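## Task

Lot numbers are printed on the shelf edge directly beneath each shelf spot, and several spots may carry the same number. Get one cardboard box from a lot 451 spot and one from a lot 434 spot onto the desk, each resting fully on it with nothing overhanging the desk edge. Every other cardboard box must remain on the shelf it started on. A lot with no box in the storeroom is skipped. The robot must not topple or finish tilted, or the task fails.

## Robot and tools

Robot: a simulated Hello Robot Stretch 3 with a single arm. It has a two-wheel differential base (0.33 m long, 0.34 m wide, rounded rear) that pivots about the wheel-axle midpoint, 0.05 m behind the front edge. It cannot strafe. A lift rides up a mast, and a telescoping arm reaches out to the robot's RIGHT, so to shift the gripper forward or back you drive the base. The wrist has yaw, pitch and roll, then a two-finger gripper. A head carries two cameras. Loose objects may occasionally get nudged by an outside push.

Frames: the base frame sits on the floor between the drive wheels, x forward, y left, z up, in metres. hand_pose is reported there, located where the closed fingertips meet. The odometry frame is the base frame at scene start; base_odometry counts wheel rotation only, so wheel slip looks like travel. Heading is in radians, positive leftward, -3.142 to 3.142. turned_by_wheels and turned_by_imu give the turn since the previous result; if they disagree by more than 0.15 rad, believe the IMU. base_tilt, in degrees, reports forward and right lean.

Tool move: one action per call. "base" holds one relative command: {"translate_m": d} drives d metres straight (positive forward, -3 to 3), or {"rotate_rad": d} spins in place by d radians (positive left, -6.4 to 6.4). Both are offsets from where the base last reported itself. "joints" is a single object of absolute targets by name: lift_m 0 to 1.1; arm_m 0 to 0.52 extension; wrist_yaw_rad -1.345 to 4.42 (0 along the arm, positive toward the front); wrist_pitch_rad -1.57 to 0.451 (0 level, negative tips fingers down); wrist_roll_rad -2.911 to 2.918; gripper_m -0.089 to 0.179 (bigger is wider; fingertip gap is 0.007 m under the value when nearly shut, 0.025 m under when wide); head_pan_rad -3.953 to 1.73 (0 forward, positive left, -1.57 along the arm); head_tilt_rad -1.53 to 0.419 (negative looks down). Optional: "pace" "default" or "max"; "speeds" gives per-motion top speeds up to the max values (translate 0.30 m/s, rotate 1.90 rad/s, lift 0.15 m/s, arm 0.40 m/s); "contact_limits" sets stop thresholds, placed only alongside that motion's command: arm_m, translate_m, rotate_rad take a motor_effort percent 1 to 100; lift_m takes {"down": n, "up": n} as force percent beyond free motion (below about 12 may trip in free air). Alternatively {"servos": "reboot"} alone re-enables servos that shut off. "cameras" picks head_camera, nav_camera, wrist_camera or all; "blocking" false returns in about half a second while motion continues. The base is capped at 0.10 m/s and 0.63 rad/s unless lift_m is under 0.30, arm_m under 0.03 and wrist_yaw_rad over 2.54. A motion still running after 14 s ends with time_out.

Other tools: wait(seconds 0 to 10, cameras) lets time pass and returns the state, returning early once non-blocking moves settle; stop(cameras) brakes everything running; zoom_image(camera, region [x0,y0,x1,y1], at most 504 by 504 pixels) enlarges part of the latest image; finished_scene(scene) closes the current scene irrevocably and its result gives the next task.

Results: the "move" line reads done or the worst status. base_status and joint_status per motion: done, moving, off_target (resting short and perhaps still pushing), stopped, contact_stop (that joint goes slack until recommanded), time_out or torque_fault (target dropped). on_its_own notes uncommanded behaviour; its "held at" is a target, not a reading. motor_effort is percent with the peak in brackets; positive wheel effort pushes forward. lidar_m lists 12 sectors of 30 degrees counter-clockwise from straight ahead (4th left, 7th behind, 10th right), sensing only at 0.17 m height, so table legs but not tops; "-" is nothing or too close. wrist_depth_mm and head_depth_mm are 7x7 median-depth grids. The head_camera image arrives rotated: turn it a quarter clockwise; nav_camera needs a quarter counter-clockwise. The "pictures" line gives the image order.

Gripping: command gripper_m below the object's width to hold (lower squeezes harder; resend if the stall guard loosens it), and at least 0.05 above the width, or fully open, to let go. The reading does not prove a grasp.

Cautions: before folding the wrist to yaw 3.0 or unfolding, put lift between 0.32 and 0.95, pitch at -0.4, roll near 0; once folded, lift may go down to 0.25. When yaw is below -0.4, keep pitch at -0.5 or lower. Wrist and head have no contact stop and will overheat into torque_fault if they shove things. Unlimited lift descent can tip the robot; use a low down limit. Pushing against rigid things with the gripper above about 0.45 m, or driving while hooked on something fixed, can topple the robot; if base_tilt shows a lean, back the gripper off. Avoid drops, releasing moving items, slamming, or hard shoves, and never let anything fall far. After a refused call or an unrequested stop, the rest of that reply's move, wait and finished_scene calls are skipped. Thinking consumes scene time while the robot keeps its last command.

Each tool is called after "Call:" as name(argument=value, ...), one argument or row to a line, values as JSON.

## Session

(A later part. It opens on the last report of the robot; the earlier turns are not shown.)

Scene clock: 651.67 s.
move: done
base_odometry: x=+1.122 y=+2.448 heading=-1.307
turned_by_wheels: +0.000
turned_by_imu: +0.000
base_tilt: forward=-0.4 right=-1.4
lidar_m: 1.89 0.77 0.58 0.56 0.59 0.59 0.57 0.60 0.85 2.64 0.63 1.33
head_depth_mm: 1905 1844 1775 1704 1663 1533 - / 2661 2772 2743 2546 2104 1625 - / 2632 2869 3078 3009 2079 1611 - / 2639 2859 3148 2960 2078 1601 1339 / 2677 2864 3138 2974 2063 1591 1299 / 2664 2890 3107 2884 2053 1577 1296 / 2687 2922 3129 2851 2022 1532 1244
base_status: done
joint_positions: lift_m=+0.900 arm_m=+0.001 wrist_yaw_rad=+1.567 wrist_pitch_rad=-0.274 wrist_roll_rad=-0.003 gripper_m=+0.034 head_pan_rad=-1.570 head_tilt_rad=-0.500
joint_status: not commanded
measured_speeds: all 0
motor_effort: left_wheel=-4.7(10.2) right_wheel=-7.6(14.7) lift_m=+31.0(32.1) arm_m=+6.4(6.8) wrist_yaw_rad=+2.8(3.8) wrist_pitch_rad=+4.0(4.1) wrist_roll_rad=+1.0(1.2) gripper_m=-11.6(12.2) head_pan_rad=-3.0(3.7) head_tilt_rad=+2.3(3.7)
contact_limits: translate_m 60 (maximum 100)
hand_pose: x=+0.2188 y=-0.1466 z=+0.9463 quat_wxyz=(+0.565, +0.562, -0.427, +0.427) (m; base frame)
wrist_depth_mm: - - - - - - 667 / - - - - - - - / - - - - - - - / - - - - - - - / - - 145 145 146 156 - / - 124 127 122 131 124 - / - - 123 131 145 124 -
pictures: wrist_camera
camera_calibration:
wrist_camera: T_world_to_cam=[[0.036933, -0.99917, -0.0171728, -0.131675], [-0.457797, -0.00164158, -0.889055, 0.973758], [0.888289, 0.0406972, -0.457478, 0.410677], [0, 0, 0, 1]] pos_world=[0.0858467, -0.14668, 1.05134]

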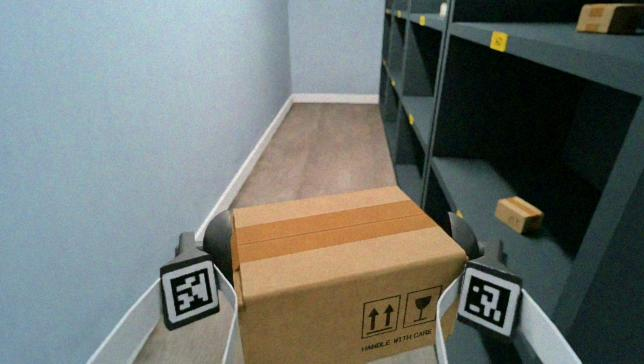

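Call:
move(
  base={"rotate_rad": 1.573},
)

Call:
move(
  base={"translate_m": -1.22},
  joints={"head_pan_rad": -3.14},
  contact_limits={"translate_m": 60},
  cameras=["nav_camera"],
)

Call:
move(
  base={"rotate_rad": -2.03},
  joints={"head_pan_rad": -1.57, "head_tilt_rad": -0.6},
  cameras=["nav_camera", "wrist_camera"],
)

Scene clock: 667.53 s.
move: done
base_odometry: x=+1.122 y=+2.448 heading=+0.266
turned_by_wheels: +1.573
turned_by_imu: +1.547
base_tilt: forward=-0.4 right=-1.2
lidar_m: 0.56 0.59 0.59 0.57 0.60 0.83 2.52 0.63 0.65 1.98 0.77 0.58
head_depth_mm: 1846 1992 1332 1410 1445 1545 - / 2563 2096 2271 2372 1980 1621 - / 3546 3680 - 2967 2076 1616 - / 3465 3705 - 2914 2083 1599 1346 / 3406 3638 - 2953 2074 1589 1291 / 2135 2168 2258 2331 2013 1577 1298 / 1473 1513 1550 1578 1626 1534 1283
base_status: done
joint_positions: lift_m=+0.900 arm_m=+0.001 wrist_yaw_rad=+1.567 wrist_pitch_rad=-0.274 wrist_roll_rad=-0.003 gripper_m=+0.034 head_pan_rad=-1.570 head_tilt_rad=-0.500
joint_status: not commanded
measured_speeds: all 0
motor_effort: left_wheel=-8.9(12.1) right_wheel=+9.6(12.6) lift_m=+31.1(31.7) arm_m=+3.3(10.1) wrist_yaw_rad=+2.5(3.5) wrist_pitch_rad=+4.0(4.0) wrist_roll_rad=+0.8(1.2) gripper_m=-11.5(12.4) head_pan_rad=-2.7(3.6) head_tilt_rad=+1.9(3.1)
hand_pose: x=+0.2188 y=-0.1466 z=+0.9463 quat_wxyz=(+0.565, +0.562, -0.427, +0.427) (m; base frame)
wrist_depth_mm: 459 448 441 434 423 421 415 / 491 481 467 464 456 447 439 / 526 512 509 493 488 475 469 / - 547 533 521 513 510 499 / - - 145 144 146 527 540 / - - 127 122 131 124 - / - - 121 131 141 118 -
pictures: none

Scene clock: 680.87 s.
move: done
base_odometry: x=-0.055 y=+2.128 heading=+0.266
turned_by_wheels: +0.000
turned_by_imu: -0.001
base_tilt: forward=-0.3 right=-1.2
lidar_m: 1.77 0.84 0.63 0.61 0.64 0.89 1.98 1.72 2.54 1.09 0.52 0.60
head_depth_mm: 1636 1724 1778 1731 1686 - - / 1645 1764 1934 2107 2135 - - / 1646 1767 1923 2137 2195 - - / 1653 1782 1930 2116 2084 1704 - / 1650 1787 1941 2128 2059 1589 1297 / 1658 1785 1954 2139 2037 1588 1297 / 1658 1786 1926 2131 2020 1570 1288
base_status: done
joint_positions: lift_m=+0.900 arm_m=+0.001 wrist_yaw_rad=+1.567 wrist_pitch_rad=-0.274 wrist_roll_rad=-0.003 gripper_m=+0.034 head_pan_rad=-3.140 head_tilt_rad=-0.500
joint_status: all done
measured_speeds: all 0
motor_effort: left_wheel=-4.3(12.9) right_wheel=-7.5(11.6) lift_m=+30.1(31.4) arm_m=-11.4(13.4) wrist_yaw_rad=+3.0(4.1) wrist_pitch_rad=+3.9(4.0) wrist_roll_rad=+0.8(1.2) gripper_m=-11.8(12.2) head_pan_rad=+3.3(4.5) head_tilt_rad=+1.1(3.3)
contact_limits: translate_m 60 (maximum 100)
hand_pose: x=+0.2188 y=-0.1466 z=+0.9463 quat_wxyz=(+0.565, +0.562, -0.427, +0.427) (m; base frame)
wrist_depth_mm: - - - - - - - / - - - - - - - / - - - - - - - / - - - - - - - / - - 145 144 146 - - / - 124 127 122 131 124 - / - - 123 131 145 118 -
pictures: nav_camera (sideways)
camera_calibration:
nav_camera: T_world_to_cam=[[-0.455967, -0.0177181, 0.889821, -1.11208], [-0.0183988, 0.999776, 0.0104795, 0.0366716], [-0.889807, -0.0115933, -0.45619, 0.552373], [0, 0, 0, 1]] pos_world=[-0.0148919, -0.0499635, 1.24116]

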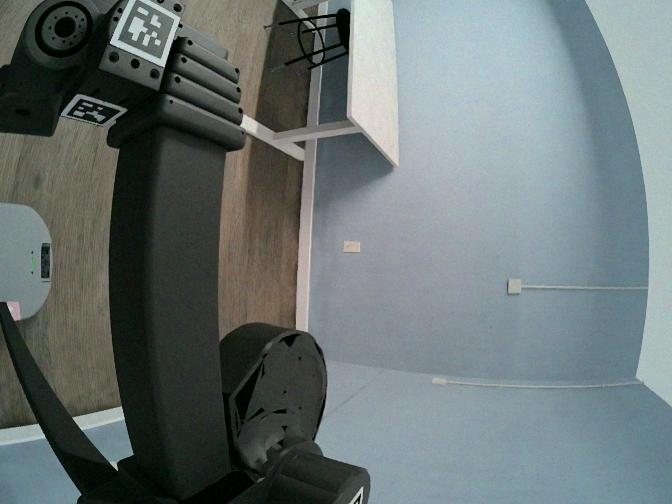

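Scene clock: 685.20 s.
move: done
base_odometry: x=-0.055 y=+2.128 heading=-1.764
turned_by_wheels: -2.030
turned_by_imu: -1.998
base_tilt: forward=-0.5 right=-1.3
lidar_m: 2.56 0.86 0.52 0.66 1.68 0.78 0.61 0.61 0.65 0.98 1.97 1.72
head_depth_mm: 751 788 822 866 917 947 - / 868 914 967 1023 1092 1163 - / 1022 1092 1163 1261 1355 1440 - / 1249 1350 1469 1606 1714 1505 1249 / 1595 1763 1963 2129 1827 1465 1226 / 1648 1801 1992 2182 1812 1458 1248 / 1591 1702 1879 2064 1803 1446 1297
base_status: done
joint_positions: lift_m=+0.900 arm_m=+0.001 wrist_yaw_rad=+1.567 wrist_pitch_rad=-0.274 wrist_roll_rad=-0.003 gripper_m=+0.034 head_pan_rad=-1.570 head_tilt_rad=-0.600
joint_status: all done
measured_speeds: all 0
motor_effort: left_wheel=+6.5(11.5) right_wheel=-9.0(13.3) lift_m=+30.0(30.7) arm_m=-12.5(13.5) wrist_yaw_rad=+1.9(3.2) wrist_pitch_rad=+3.9(4.0) wrist_roll_rad=+0.8(1.3) gripper_m=-11.7(12.2) head_pan_rad=-3.3(5.2) head_tilt_rad=-4.9(7.8)
hand_pose: x=+0.2188 y=-0.1465 z=+0.9463 quat_wxyz=(+0.565, +0.562, -0.427, +0.427) (m; base frame)
wrist_depth_mm: - - - - - - - / - - - - - - - / - - - - - - - / - - - - - - - / - - 145 145 146 - - / - 124 127 122 131 - - / - - 123 132 146 - -
pictures: nav_camera (sideways), wrist_camera
camera_calibration:
nav_camera: T_world_to_cam=[[0.0176806, -0.542644, 0.839777, -1.04975], [-0.999782, -0.0189143, 0.0088274, 0.044828], [0.0110936, -0.83975, -0.54286, 0.659648], [0, 0, 0, 1]] pos_world=[0.0560605, -0.0148506, 1.23925]
wrist_camera: T_world_to_cam=[[0.0371596, -0.999162, -0.0171752, -0.131691], [-0.457833, -0.00174495, -0.889037, 0.973727], [0.888261, 0.0408997, -0.457514, 0.410747], [0, 0, 0, 1]] pos_world=[0.0858467, -0.146681, 1.05134]

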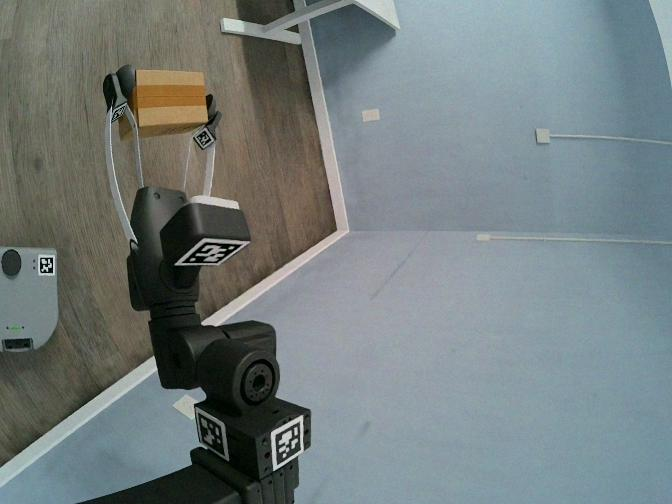

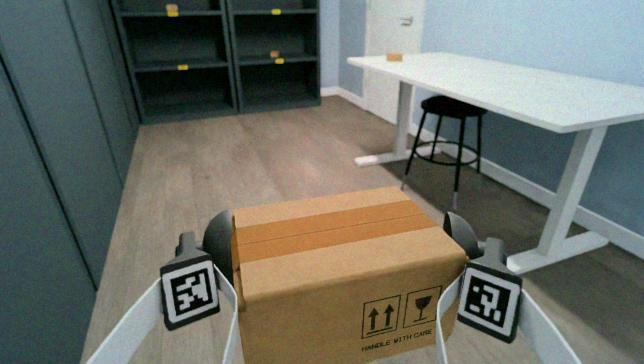

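Call:
move(
  base={"translate_m": 0.95},
  contact_limits={"translate_m": 60},
)

Call:
move(
  base={"translate_m": 0.92},
  contact_limits={"translate_m": 60},
)

Call:
move(
  base={"rotate_rad": 0.437},
  joints={"wrist_yaw_rad": 0.0},
  cameras=["all"],
)

Scene clock: 705.80 s.
move: done
base_odometry: x=-0.237 y=+1.196 heading=-1.764
turned_by_wheels: +0.000
turned_by_imu: +0.000
base_tilt: forward=-0.3 right=-1.2
lidar_m: 2.53 1.90 0.88 0.70 0.69 0.74 1.49 1.47 1.58 1.62 1.15 1.17
head_depth_mm: 1655 1842 1963 2094 1882 1582 - / 1573 1754 1970 2205 1862 1579 - / 1510 1668 1889 2108 1851 1570 - / 1447 1591 1756 1998 1831 1513 1255 / 1379 1521 1672 1878 1824 1462 1227 / 1326 1456 1596 1663 1749 1452 1249 / 1284 1395 1485 1076 1589 1437 1276
base_status: done
joint_positions: lift_m=+0.900 arm_m=+0.001 wrist_yaw_rad=+1.567 wrist_pitch_rad=-0.274 wrist_roll_rad=-0.003 gripper_m=+0.034 head_pan_rad=-1.570 head_tilt_rad=-0.600
joint_status: not commanded
measured_speeds: all 0
motor_effort: left_wheel=+7.1(11.8) right_wheel=+2.8(11.3) lift_m=+29.7(30.6) arm_m=-5.5(11.2) wrist_yaw_rad=+1.8(3.5) wrist_pitch_rad=+3.9(4.0) wrist_roll_rad=+0.8(1.2) gripper_m=-11.7(12.2) head_pan_rad=-3.0(4.0) head_tilt_rad=-3.9(5.5)
contact_limits: translate_m 60 (maximum 100)
hand_pose: x=+0.2188 y=-0.1465 z=+0.9463 quat_wxyz=(+0.565, +0.562, -0.427, +0.427) (m; base frame)
wrist_depth_mm: - - - - - - - / - - - - - - - / - - - - - - - / - - - - - - - / - - 145 144 146 - - / - 124 127 122 131 - - / - - 123 131 146 - -
pictures: none

Scene clock: 716.13 s.
move: done
base_odometry: x=-0.413 y=+0.293 heading=-1.763
turned_by_wheels: +0.000
turned_by_imu: +0.000
base_tilt: forward=-0.3 right=-1.3
lidar_m: 1.95 1.97 1.35 1.07 1.06 1.14 2.34 2.30 1.15 0.58 0.59 0.85
head_depth_mm: 1269 1422 1605 1136 877 1548 - / 1209 1342 1491 1121 834 1531 - / 1158 1279 1410 1113 832 1478 - / 1106 1221 1356 1097 823 721 1245 / 1060 1163 1287 1091 816 712 1217 / 1016 1112 1221 1084 811 671 1223 / 984 1065 1170 1070 807 647 1272
base_status: done
joint_positions: lift_m=+0.900 arm_m=+0.001 wrist_yaw_rad=+1.567 wrist_pitch_rad=-0.274 wrist_roll_rad=-0.003 gripper_m=+0.034 head_pan_rad=-1.570 head_tilt_rad=-0.600
joint_status: not commanded
measured_speeds: all 0
motor_effort: left_wheel=+8.8(11.7) right_wheel=+1.3(10.6) lift_m=+29.2(30.1) arm_m=-1.2(6.0) wrist_yaw_rad=+1.7(3.8) wrist_pitch_rad=+3.9(4.0) wrist_roll_rad=+0.8(1.3) gripper_m=-11.6(12.2) head_pan_rad=-2.6(3.7) head_tilt_rad=-3.1(4.9)
contact_limits: translate_m 60 (maximum 100)
hand_pose: x=+0.2188 y=-0.1465 z=+0.9463 quat_wxyz=(+0.565, +0.562, -0.427, +0.427) (m; base frame)
wrist_depth_mm: - - - - - - - / - - - - - - - / - - - - - - - / - - - - - - - / - - 145 144 145 155 467 / - 124 127 122 131 124 - / - - 123 131 146 123 -
pictures: none

Scene clock: 717.93 s.
move: done
base_odometry: x=-0.413 y=+0.293 heading=-1.327
turned_by_wheels: +0.437
turned_by_imu: +0.430
base_tilt: forward=-0.3 right=-1.3
lidar_m: 1.96 1.46 1.09 1.05 1.10 1.53 2.30 1.16 0.79 0.59 0.85 1.76
head_depth_mm: 1008 1101 1220 1136 844 710 - / 1003 1102 1226 1122 833 705 - / 1005 1111 1226 1110 830 663 - / 1013 1107 1230 1101 477 - - / 1011 1113 1229 1091 819 672 1221 / 1013 1115 1235 1080 811 689 1212 / 1018 1109 1240 1070 768 686 1182
base_status: done
joint_positions: lift_m=+0.900 arm_m=+0.001 wrist_yaw_rad=+0.003 wrist_pitch_rad=-0.274 wrist_roll_rad=-0.003 gripper_m=+0.034 head_pan_rad=-1.570 head_tilt_rad=-0.600
joint_status: all done
measured_speeds: all 0
motor_effort: left_wheel=-8.7(12.5) right_wheel=+9.6(12.2) lift_m=+29.3(29.6) arm_m=-1.0(1.4) wrist_yaw_rad=-3.3(5.5) wrist_pitch_rad=+3.9(4.0) wrist_roll_rad=+0.9(1.1) gripper_m=-11.6(12.1) head_pan_rad=-3.3(3.3) head_tilt_rad=-3.1(4.2)
hand_pose: x=-0.0208 y=-0.3857 z=+0.9463 quat_wxyz=(+0.702, +0.098, -0.699, -0.096) (m; base frame)
wrist_depth_mm: - - - - - - - / - - - - - - - / - - - - - - - / - - - - - - - / - 480 145 144 145 - - / - - 127 122 131 124 - / - - 121 131 142 117 -
pictures: head_camera (sideways), nav_camera (sideways), wrist_camera
camera_calibration:
head_camera: T_world_to_cam=[[-0.0466911, 0.520085, -0.852837, 1.12535], [0.997501, -0.0210373, -0.0674404, 0.0812933], [-0.0530161, -0.853855, -0.517803, 0.629753], [0, 0, 0, 1]] pos_world=[0.00484067, -0.0458484, 1.29131]
nav_camera: T_world_to_cam=[[0.0174638, -0.54265, 0.839777, -1.04973], [-0.999789, -0.0185458, 0.00880739, 0.044857], [0.010795, -0.839754, -0.542859, 0.659665], [0, 0, 0, 1]] pos_world=[0.0560588, -0.0148498, 1.23925]
wrist_camera: T_world_to_cam=[[-0.998889, -0.0438668, -0.0172029, -0.0147682], [-0.00479409, 0.457813, -0.889036, 1.05033], [0.0468748, -0.887966, -0.457514, 0.257507], [0, 0, 0, 1]] pos_world=[-0.0217871, -0.252844, 1.05134]

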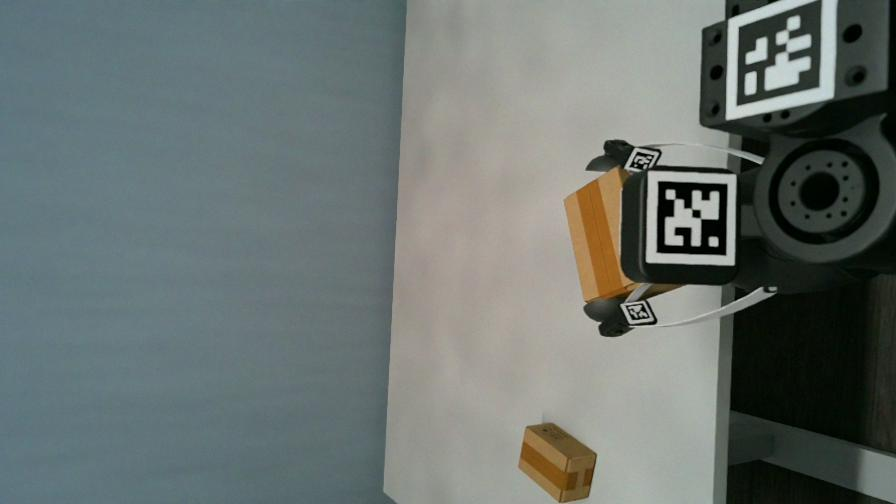

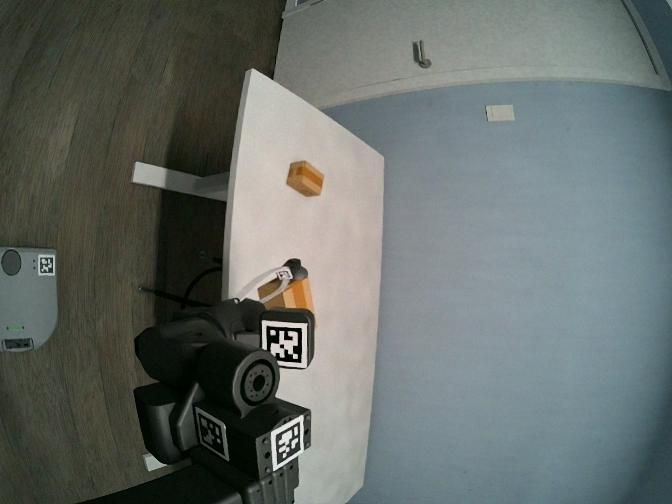

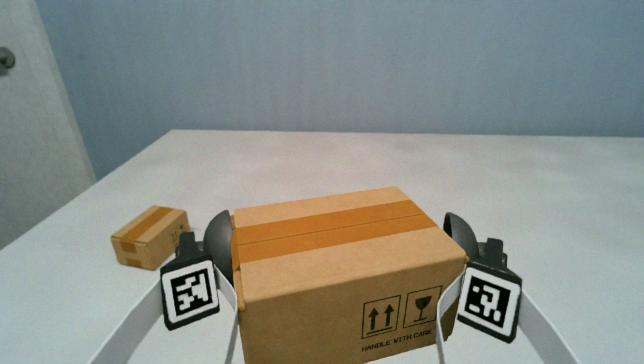

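Call:
move(
  joints={"arm_m": 0.29},
  speeds={"arm_m": 0.2},
)

Call:
move(
  joints={"lift_m": 0.73},
  cameras=["wrist_camera"],
)

Call:
move(
  joints={"lift_m": 0.699},
  speeds={"lift_m": 0.03},
  contact_limits={"lift_m": {"down": 18}},
  cameras=["wrist_camera", "head_camera"],
)

Scene clock: 737.37 s.
move: done
base_odometry: x=-0.413 y=+0.293 heading=-1.327
turned_by_wheels: +0.000
turned_by_imu: +0.000
base_tilt: forward=-0.4 right=-1.1
lidar_m: 1.97 1.46 1.09 1.05 1.10 1.53 2.31 1.16 0.79 0.59 0.85 1.76
head_depth_mm: 1003 1104 1220 1082 - - 1245 / 1006 1102 1206 371 773 687 1214 / 1007 1111 1207 419 800 702 1206 / 1013 1112 1213 446 795 697 1225 / 1009 1107 1233 1045 816 694 1222 / 1013 1111 1234 1079 810 690 1213 / 1016 1119 1234 1068 767 686 1190
base_status: not commanded
joint_positions: lift_m=+0.900 arm_m=+0.290 wrist_yaw_rad=+0.003 wrist_pitch_rad=-0.274 wrist_roll_rad=-0.003 gripper_m=+0.034 head_pan_rad=-1.570 head_tilt_rad=-0.600
joint_status: all done
measured_speeds: all 0
motor_effort: left_wheel=-8.5(9.4) right_wheel=+10.0(10.2) lift_m=+28.8(29.5) arm_m=+13.7(15.2) wrist_yaw_rad=-3.0(4.4) wrist_pitch_rad=+3.9(4.1) wrist_roll_rad=+0.8(1.2) gripper_m=-11.6(12.1) head_pan_rad=-2.9(3.7) head_tilt_rad=-2.8(3.6)
hand_pose: x=-0.0208 y=-0.6752 z=+0.9462 quat_wxyz=(+0.702, +0.098, -0.699, -0.096) (m; base frame)
wrist_depth_mm: - - - - - - - / - - - - - - - / - - - - - - - / - - - - - - - / - - 145 144 144 - - / - - 128 122 131 124 - / - - 121 131 141 117 -
pictures: none

Scene clock: 739.73 s.
move: done
base_odometry: x=-0.413 y=+0.293 heading=-1.327
turned_by_wheels: +0.000
turned_by_imu: +0.000
base_tilt: forward=-0.3 right=-1.2
lidar_m: 1.97 1.47 1.09 1.05 1.10 1.53 2.31 1.16 0.79 0.58 0.86 1.76
head_depth_mm: 1000 1102 1222 1130 839 690 1190 / 1010 1105 1222 1123 807 408 350 / 1006 1105 1232 1112 514 644 1202 / 1011 1113 1238 1098 607 656 1226 / 1012 1116 1232 1089 789 694 1218 / 1015 1112 1234 1076 810 690 1218 / 1013 1118 1236 1071 770 685 1189
base_status: not commanded
joint_positions: lift_m=+0.730 arm_m=+0.290 wrist_yaw_rad=+0.003 wrist_pitch_rad=-0.274 wrist_roll_rad=-0.003 gripper_m=+0.034 head_pan_rad=-1.570 head_tilt_rad=-0.600
joint_status: all done
measured_speeds: all 0
motor_effort: left_wheel=-8.4(8.9) right_wheel=+9.4(9.9) lift_m=+25.6(28.1) arm_m=+11.6(13.8) wrist_yaw_rad=-2.6(4.5) wrist_pitch_rad=+3.9(4.1) wrist_roll_rad=+0.8(1.1) gripper_m=-11.9(12.1) head_pan_rad=-3.0(3.4) head_tilt_rad=-1.8(3.3)
hand_pose: x=-0.0208 y=-0.6751 z=+0.7762 quat_wxyz=(+0.702, +0.098, -0.699, -0.096) (m; base frame)
wrist_depth_mm: - - - - - - - / - - - - - - - / - - - - - - - / - - - - - - - / - - 145 145 144 - - / - - 127 122 131 124 - / - - 121 132 141 118 -
pictures: wrist_camera
camera_calibration:
wrist_camera: T_world_to_cam=[[-0.998894, -0.0437273, -0.0172561, -0.0302653], [-0.00469772, 0.458096, -0.88889, 1.03171], [0.0467737, -0.887827, -0.457795, -0.0769272], [0, 0, 0, 1]] pos_world=[-0.021787, -0.542244, 0.88134]

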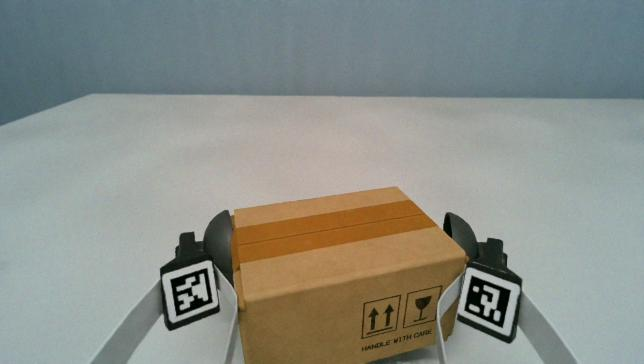

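Scene clock: 741.20 s.
move: done
base_odometry: x=-0.413 y=+0.293 heading=-1.327
turned_by_wheels: +0.000
turned_by_imu: +0.000
base_tilt: forward=-0.4 right=-1.3
lidar_m: 1.97 1.46 1.08 1.05 1.10 1.53 2.30 1.16 0.79 0.59 0.85 1.76
head_depth_mm: 1011 1106 1226 1135 841 689 1254 / 1003 1105 1228 1123 836 464 372 / 1013 1105 1227 1115 546 527 1187 / 1010 1112 1230 1103 622 641 1225 / 1012 1110 1234 1092 817 693 1223 / 1017 1114 1238 1080 810 689 1227 / 1013 1114 1245 1073 767 685 1182
base_status: not commanded
joint_positions: lift_m=+0.699 arm_m=+0.290 wrist_yaw_rad=+0.003 wrist_pitch_rad=-0.246 wrist_roll_rad=-0.002 gripper_m=+0.034 head_pan_rad=-1.570 head_tilt_rad=-0.600
joint_status: all done
measured_speeds: all 0
motor_effort: left_wheel=-8.1(8.8) right_wheel=+9.2(10.0) lift_m=+20.9(26.4) arm_m=+10.0(12.0) wrist_yaw_rad=-3.5(4.6) wrist_pitch_rad=-1.2(4.1) wrist_roll_rad=+0.5(1.0) gripper_m=-11.5(12.0) head_pan_rad=-2.5(3.4) head_tilt_rad=-2.1(3.2)
contact_limits: lift_m down 18 (down: maximum 72; up: maximum 65)
hand_pose: x=-0.0208 y=-0.6776 z=+0.7519 quat_wxyz=(+0.703, +0.088, -0.700, -0.086) (m; base frame)
wrist_depth_mm: - - - - - - - / - - - - - - - / - - - - - - - / - - - - - - - / - - 145 145 145 - - / - - 127 122 131 124 - / - - 121 131 141 117 -
pictures: head_camera (sideways), wrist_camera
camera_calibration:
head_camera: T_world_to_cam=[[-0.0466911, 0.520085, -0.852837, 1.12535], [0.997501, -0.0210373, -0.0674404, 0.0812933], [-0.0530161, -0.853855, -0.517803, 0.629753], [0, 0, 0, 1]] pos_world=[0.00484067, -0.0458484, 1.29131]
wrist_camera: T_world_to_cam=[[-0.998897, -0.0439344, -0.0165761, -0.0315229], [-0.00409666, 0.433192, -0.901292, 1.0037], [0.0467784, -0.90023, -0.432894, -0.117339], [0, 0, 0, 1]] pos_world=[-0.0218874, -0.541813, 0.853313]

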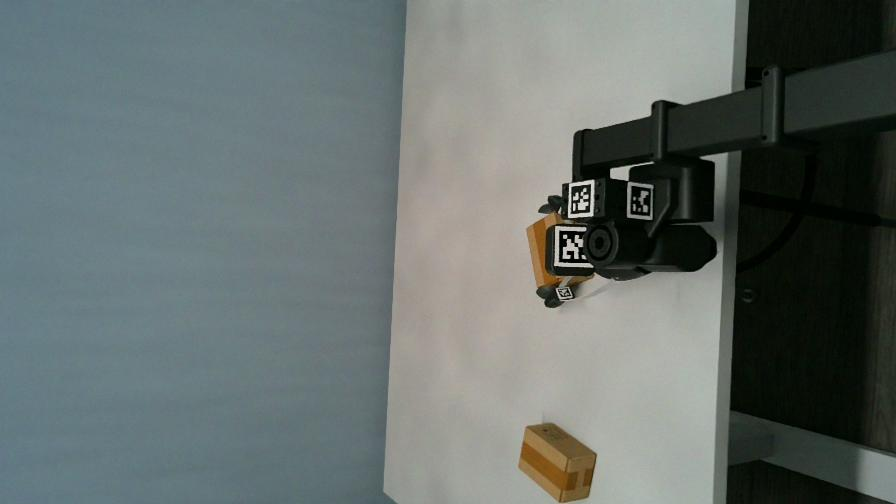

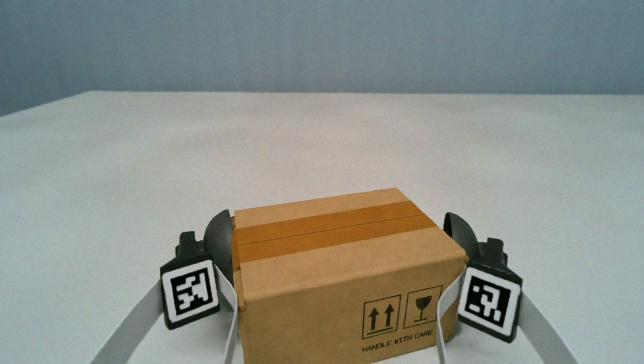

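Contact confirmed. Release.

Call:
move(
  joints={"gripper_m": 0.16},
)

Call:
move(
  joints={"arm_m": 0.0},
  speeds={"arm_m": 0.2},
  cameras=["wrist_camera", "head_camera"],
)

Scene clock: 746.87 s.
move: done
base_odometry: x=-0.413 y=+0.293 heading=-1.327
turned_by_wheels: +0.000
turned_by_imu: +0.000
base_tilt: forward=-0.3 right=-1.2
lidar_m: 1.97 1.46 1.09 1.05 1.10 1.53 2.30 1.16 0.79 0.59 0.85 1.76
head_depth_mm: 1006 1099 1230 1127 843 689 1243 / 1005 1104 1226 1128 838 464 372 / 1009 1104 1231 1115 546 525 1180 / 1008 1109 1235 1102 623 642 1230 / 1006 1116 1231 1087 791 693 1228 / 1012 1112 1231 1078 810 689 1217 / 1014 1117 1234 1071 768 684 1186
base_status: not commanded
joint_positions: lift_m=+0.699 arm_m=+0.290 wrist_yaw_rad=-0.002 wrist_pitch_rad=-0.263 wrist_roll_rad=-0.002 gripper_m=+0.160 head_pan_rad=-1.570 head_tilt_rad=-0.600
joint_status: all done
measured_speeds: all 0
motor_effort: left_wheel=-8.6(8.7) right_wheel=+9.2(9.9) lift_m=+28.3(28.6) arm_m=+7.2(8.5) wrist_yaw_rad=+1.6(4.1) wrist_pitch_rad=+2.1(2.1) wrist_roll_rad=+0.8(0.9) gripper_m=+0.6(83.1) head_pan_rad=-2.8(3.3) head_tilt_rad=-2.1(2.9)
contact_limits: lift_m down 18 (down: maximum 72; up: maximum 65)
hand_pose: x=-0.0219 y=-0.6761 z=+0.7478 quat_wxyz=(+0.702, +0.093, -0.700, -0.094) (m; base frame)
wrist_depth_mm: - - - - - - - / - - - - - - - / - - - - - - - / - - - 167 - - - / - 145 131 137 143 - - / - 125 - 121 133 135 - / 112 - 125 133 143 - 109
pictures: none

Scene clock: 750.03 s.
move: done
base_odometry: x=-0.413 y=+0.293 heading=-1.327
turned_by_wheels: +0.000
turned_by_imu: +0.000
base_tilt: forward=-0.4 right=-1.3
lidar_m: 1.97 1.47 1.09 1.05 1.10 1.53 2.30 1.16 0.79 0.58 0.85 1.76
head_depth_mm: 1008 1103 1219 1142 843 693 1244 / 1004 1104 1224 1121 838 686 1213 / 1009 1106 1227 1113 830 685 1149 / 1008 1108 1225 1100 786 700 1226 / 1014 1114 1235 1087 819 692 1191 / 1013 1113 1239 1080 811 689 1218 / 1018 1114 1237 1067 767 684 1186
base_status: not commanded
joint_positions: lift_m=+0.699 arm_m=+0.001 wrist_yaw_rad=-0.002 wrist_pitch_rad=-0.264 wrist_roll_rad=-0.002 gripper_m=+0.160 head_pan_rad=-1.570 head_tilt_rad=-0.600
joint_status: all done
measured_speeds: all 0
motor_effort: left_wheel=-8.2(8.7) right_wheel=+8.9(9.8) lift_m=+29.3(29.6) arm_m=-13.2(14.5) wrist_yaw_rad=+0.0(2.4) wrist_pitch_rad=+2.1(2.3) wrist_roll_rad=+0.7(1.1) gripper_m=+0.6(1.1) head_pan_rad=-2.7(3.4) head_tilt_rad=-1.9(2.6)
contact_limits: lift_m down 18 (down: maximum 72; up: maximum 65)
hand_pose: x=-0.0219 y=-0.3866 z=+0.7475 quat_wxyz=(+0.702, +0.093, -0.700, -0.094) (m; base frame)
wrist_depth_mm: - - - - - - - / 995 400 - 383 - - - / - 401 - 390 - - - / - - - - - - - / - 145 - - - - - / - 125 - - - 135 - / 116 953 966 - 986 959 112
pictures: head_camera (sideways), wrist_camera
camera_calibration:
head_camera: T_world_to_cam=[[-0.0466911, 0.520085, -0.852837, 1.12535], [0.997501, -0.0210373, -0.0674404, 0.0812933], [-0.0530161, -0.853855, -0.517803, 0.629753], [0, 0, 0, 1]] pos_world=[0.00484067, -0.0458484, 1.29131]
wrist_camera: T_world_to_cam=[[-0.999081, -0.0392003, -0.017307, -0.0174319], [-0.0021614, 0.449476, -0.89329, 0.87399], [0.0427963, -0.892432, -0.449148, 0.157868], [0, 0, 0, 1]] pos_world=[-0.022283, -0.252635, 0.851331]

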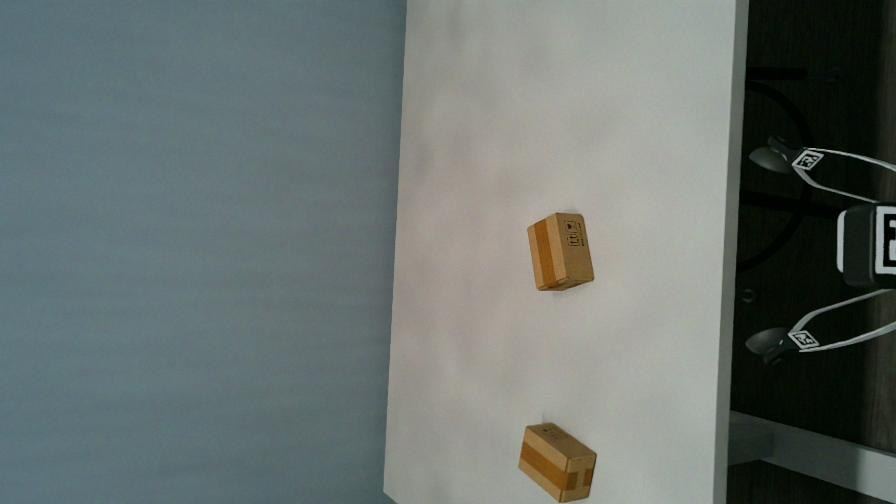

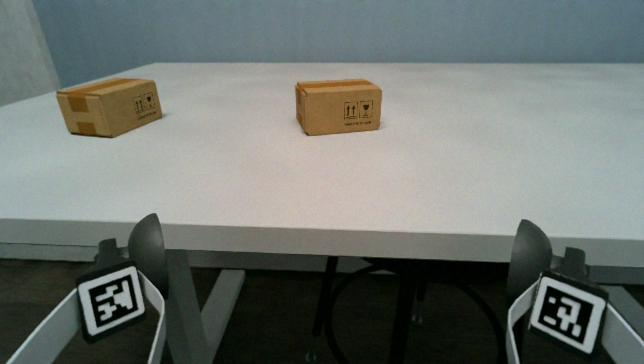

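Both boxes are on the desk, well inside its edges.

Call:
finished_scene(
  scene=2,
)

The scene is finished: the task was done.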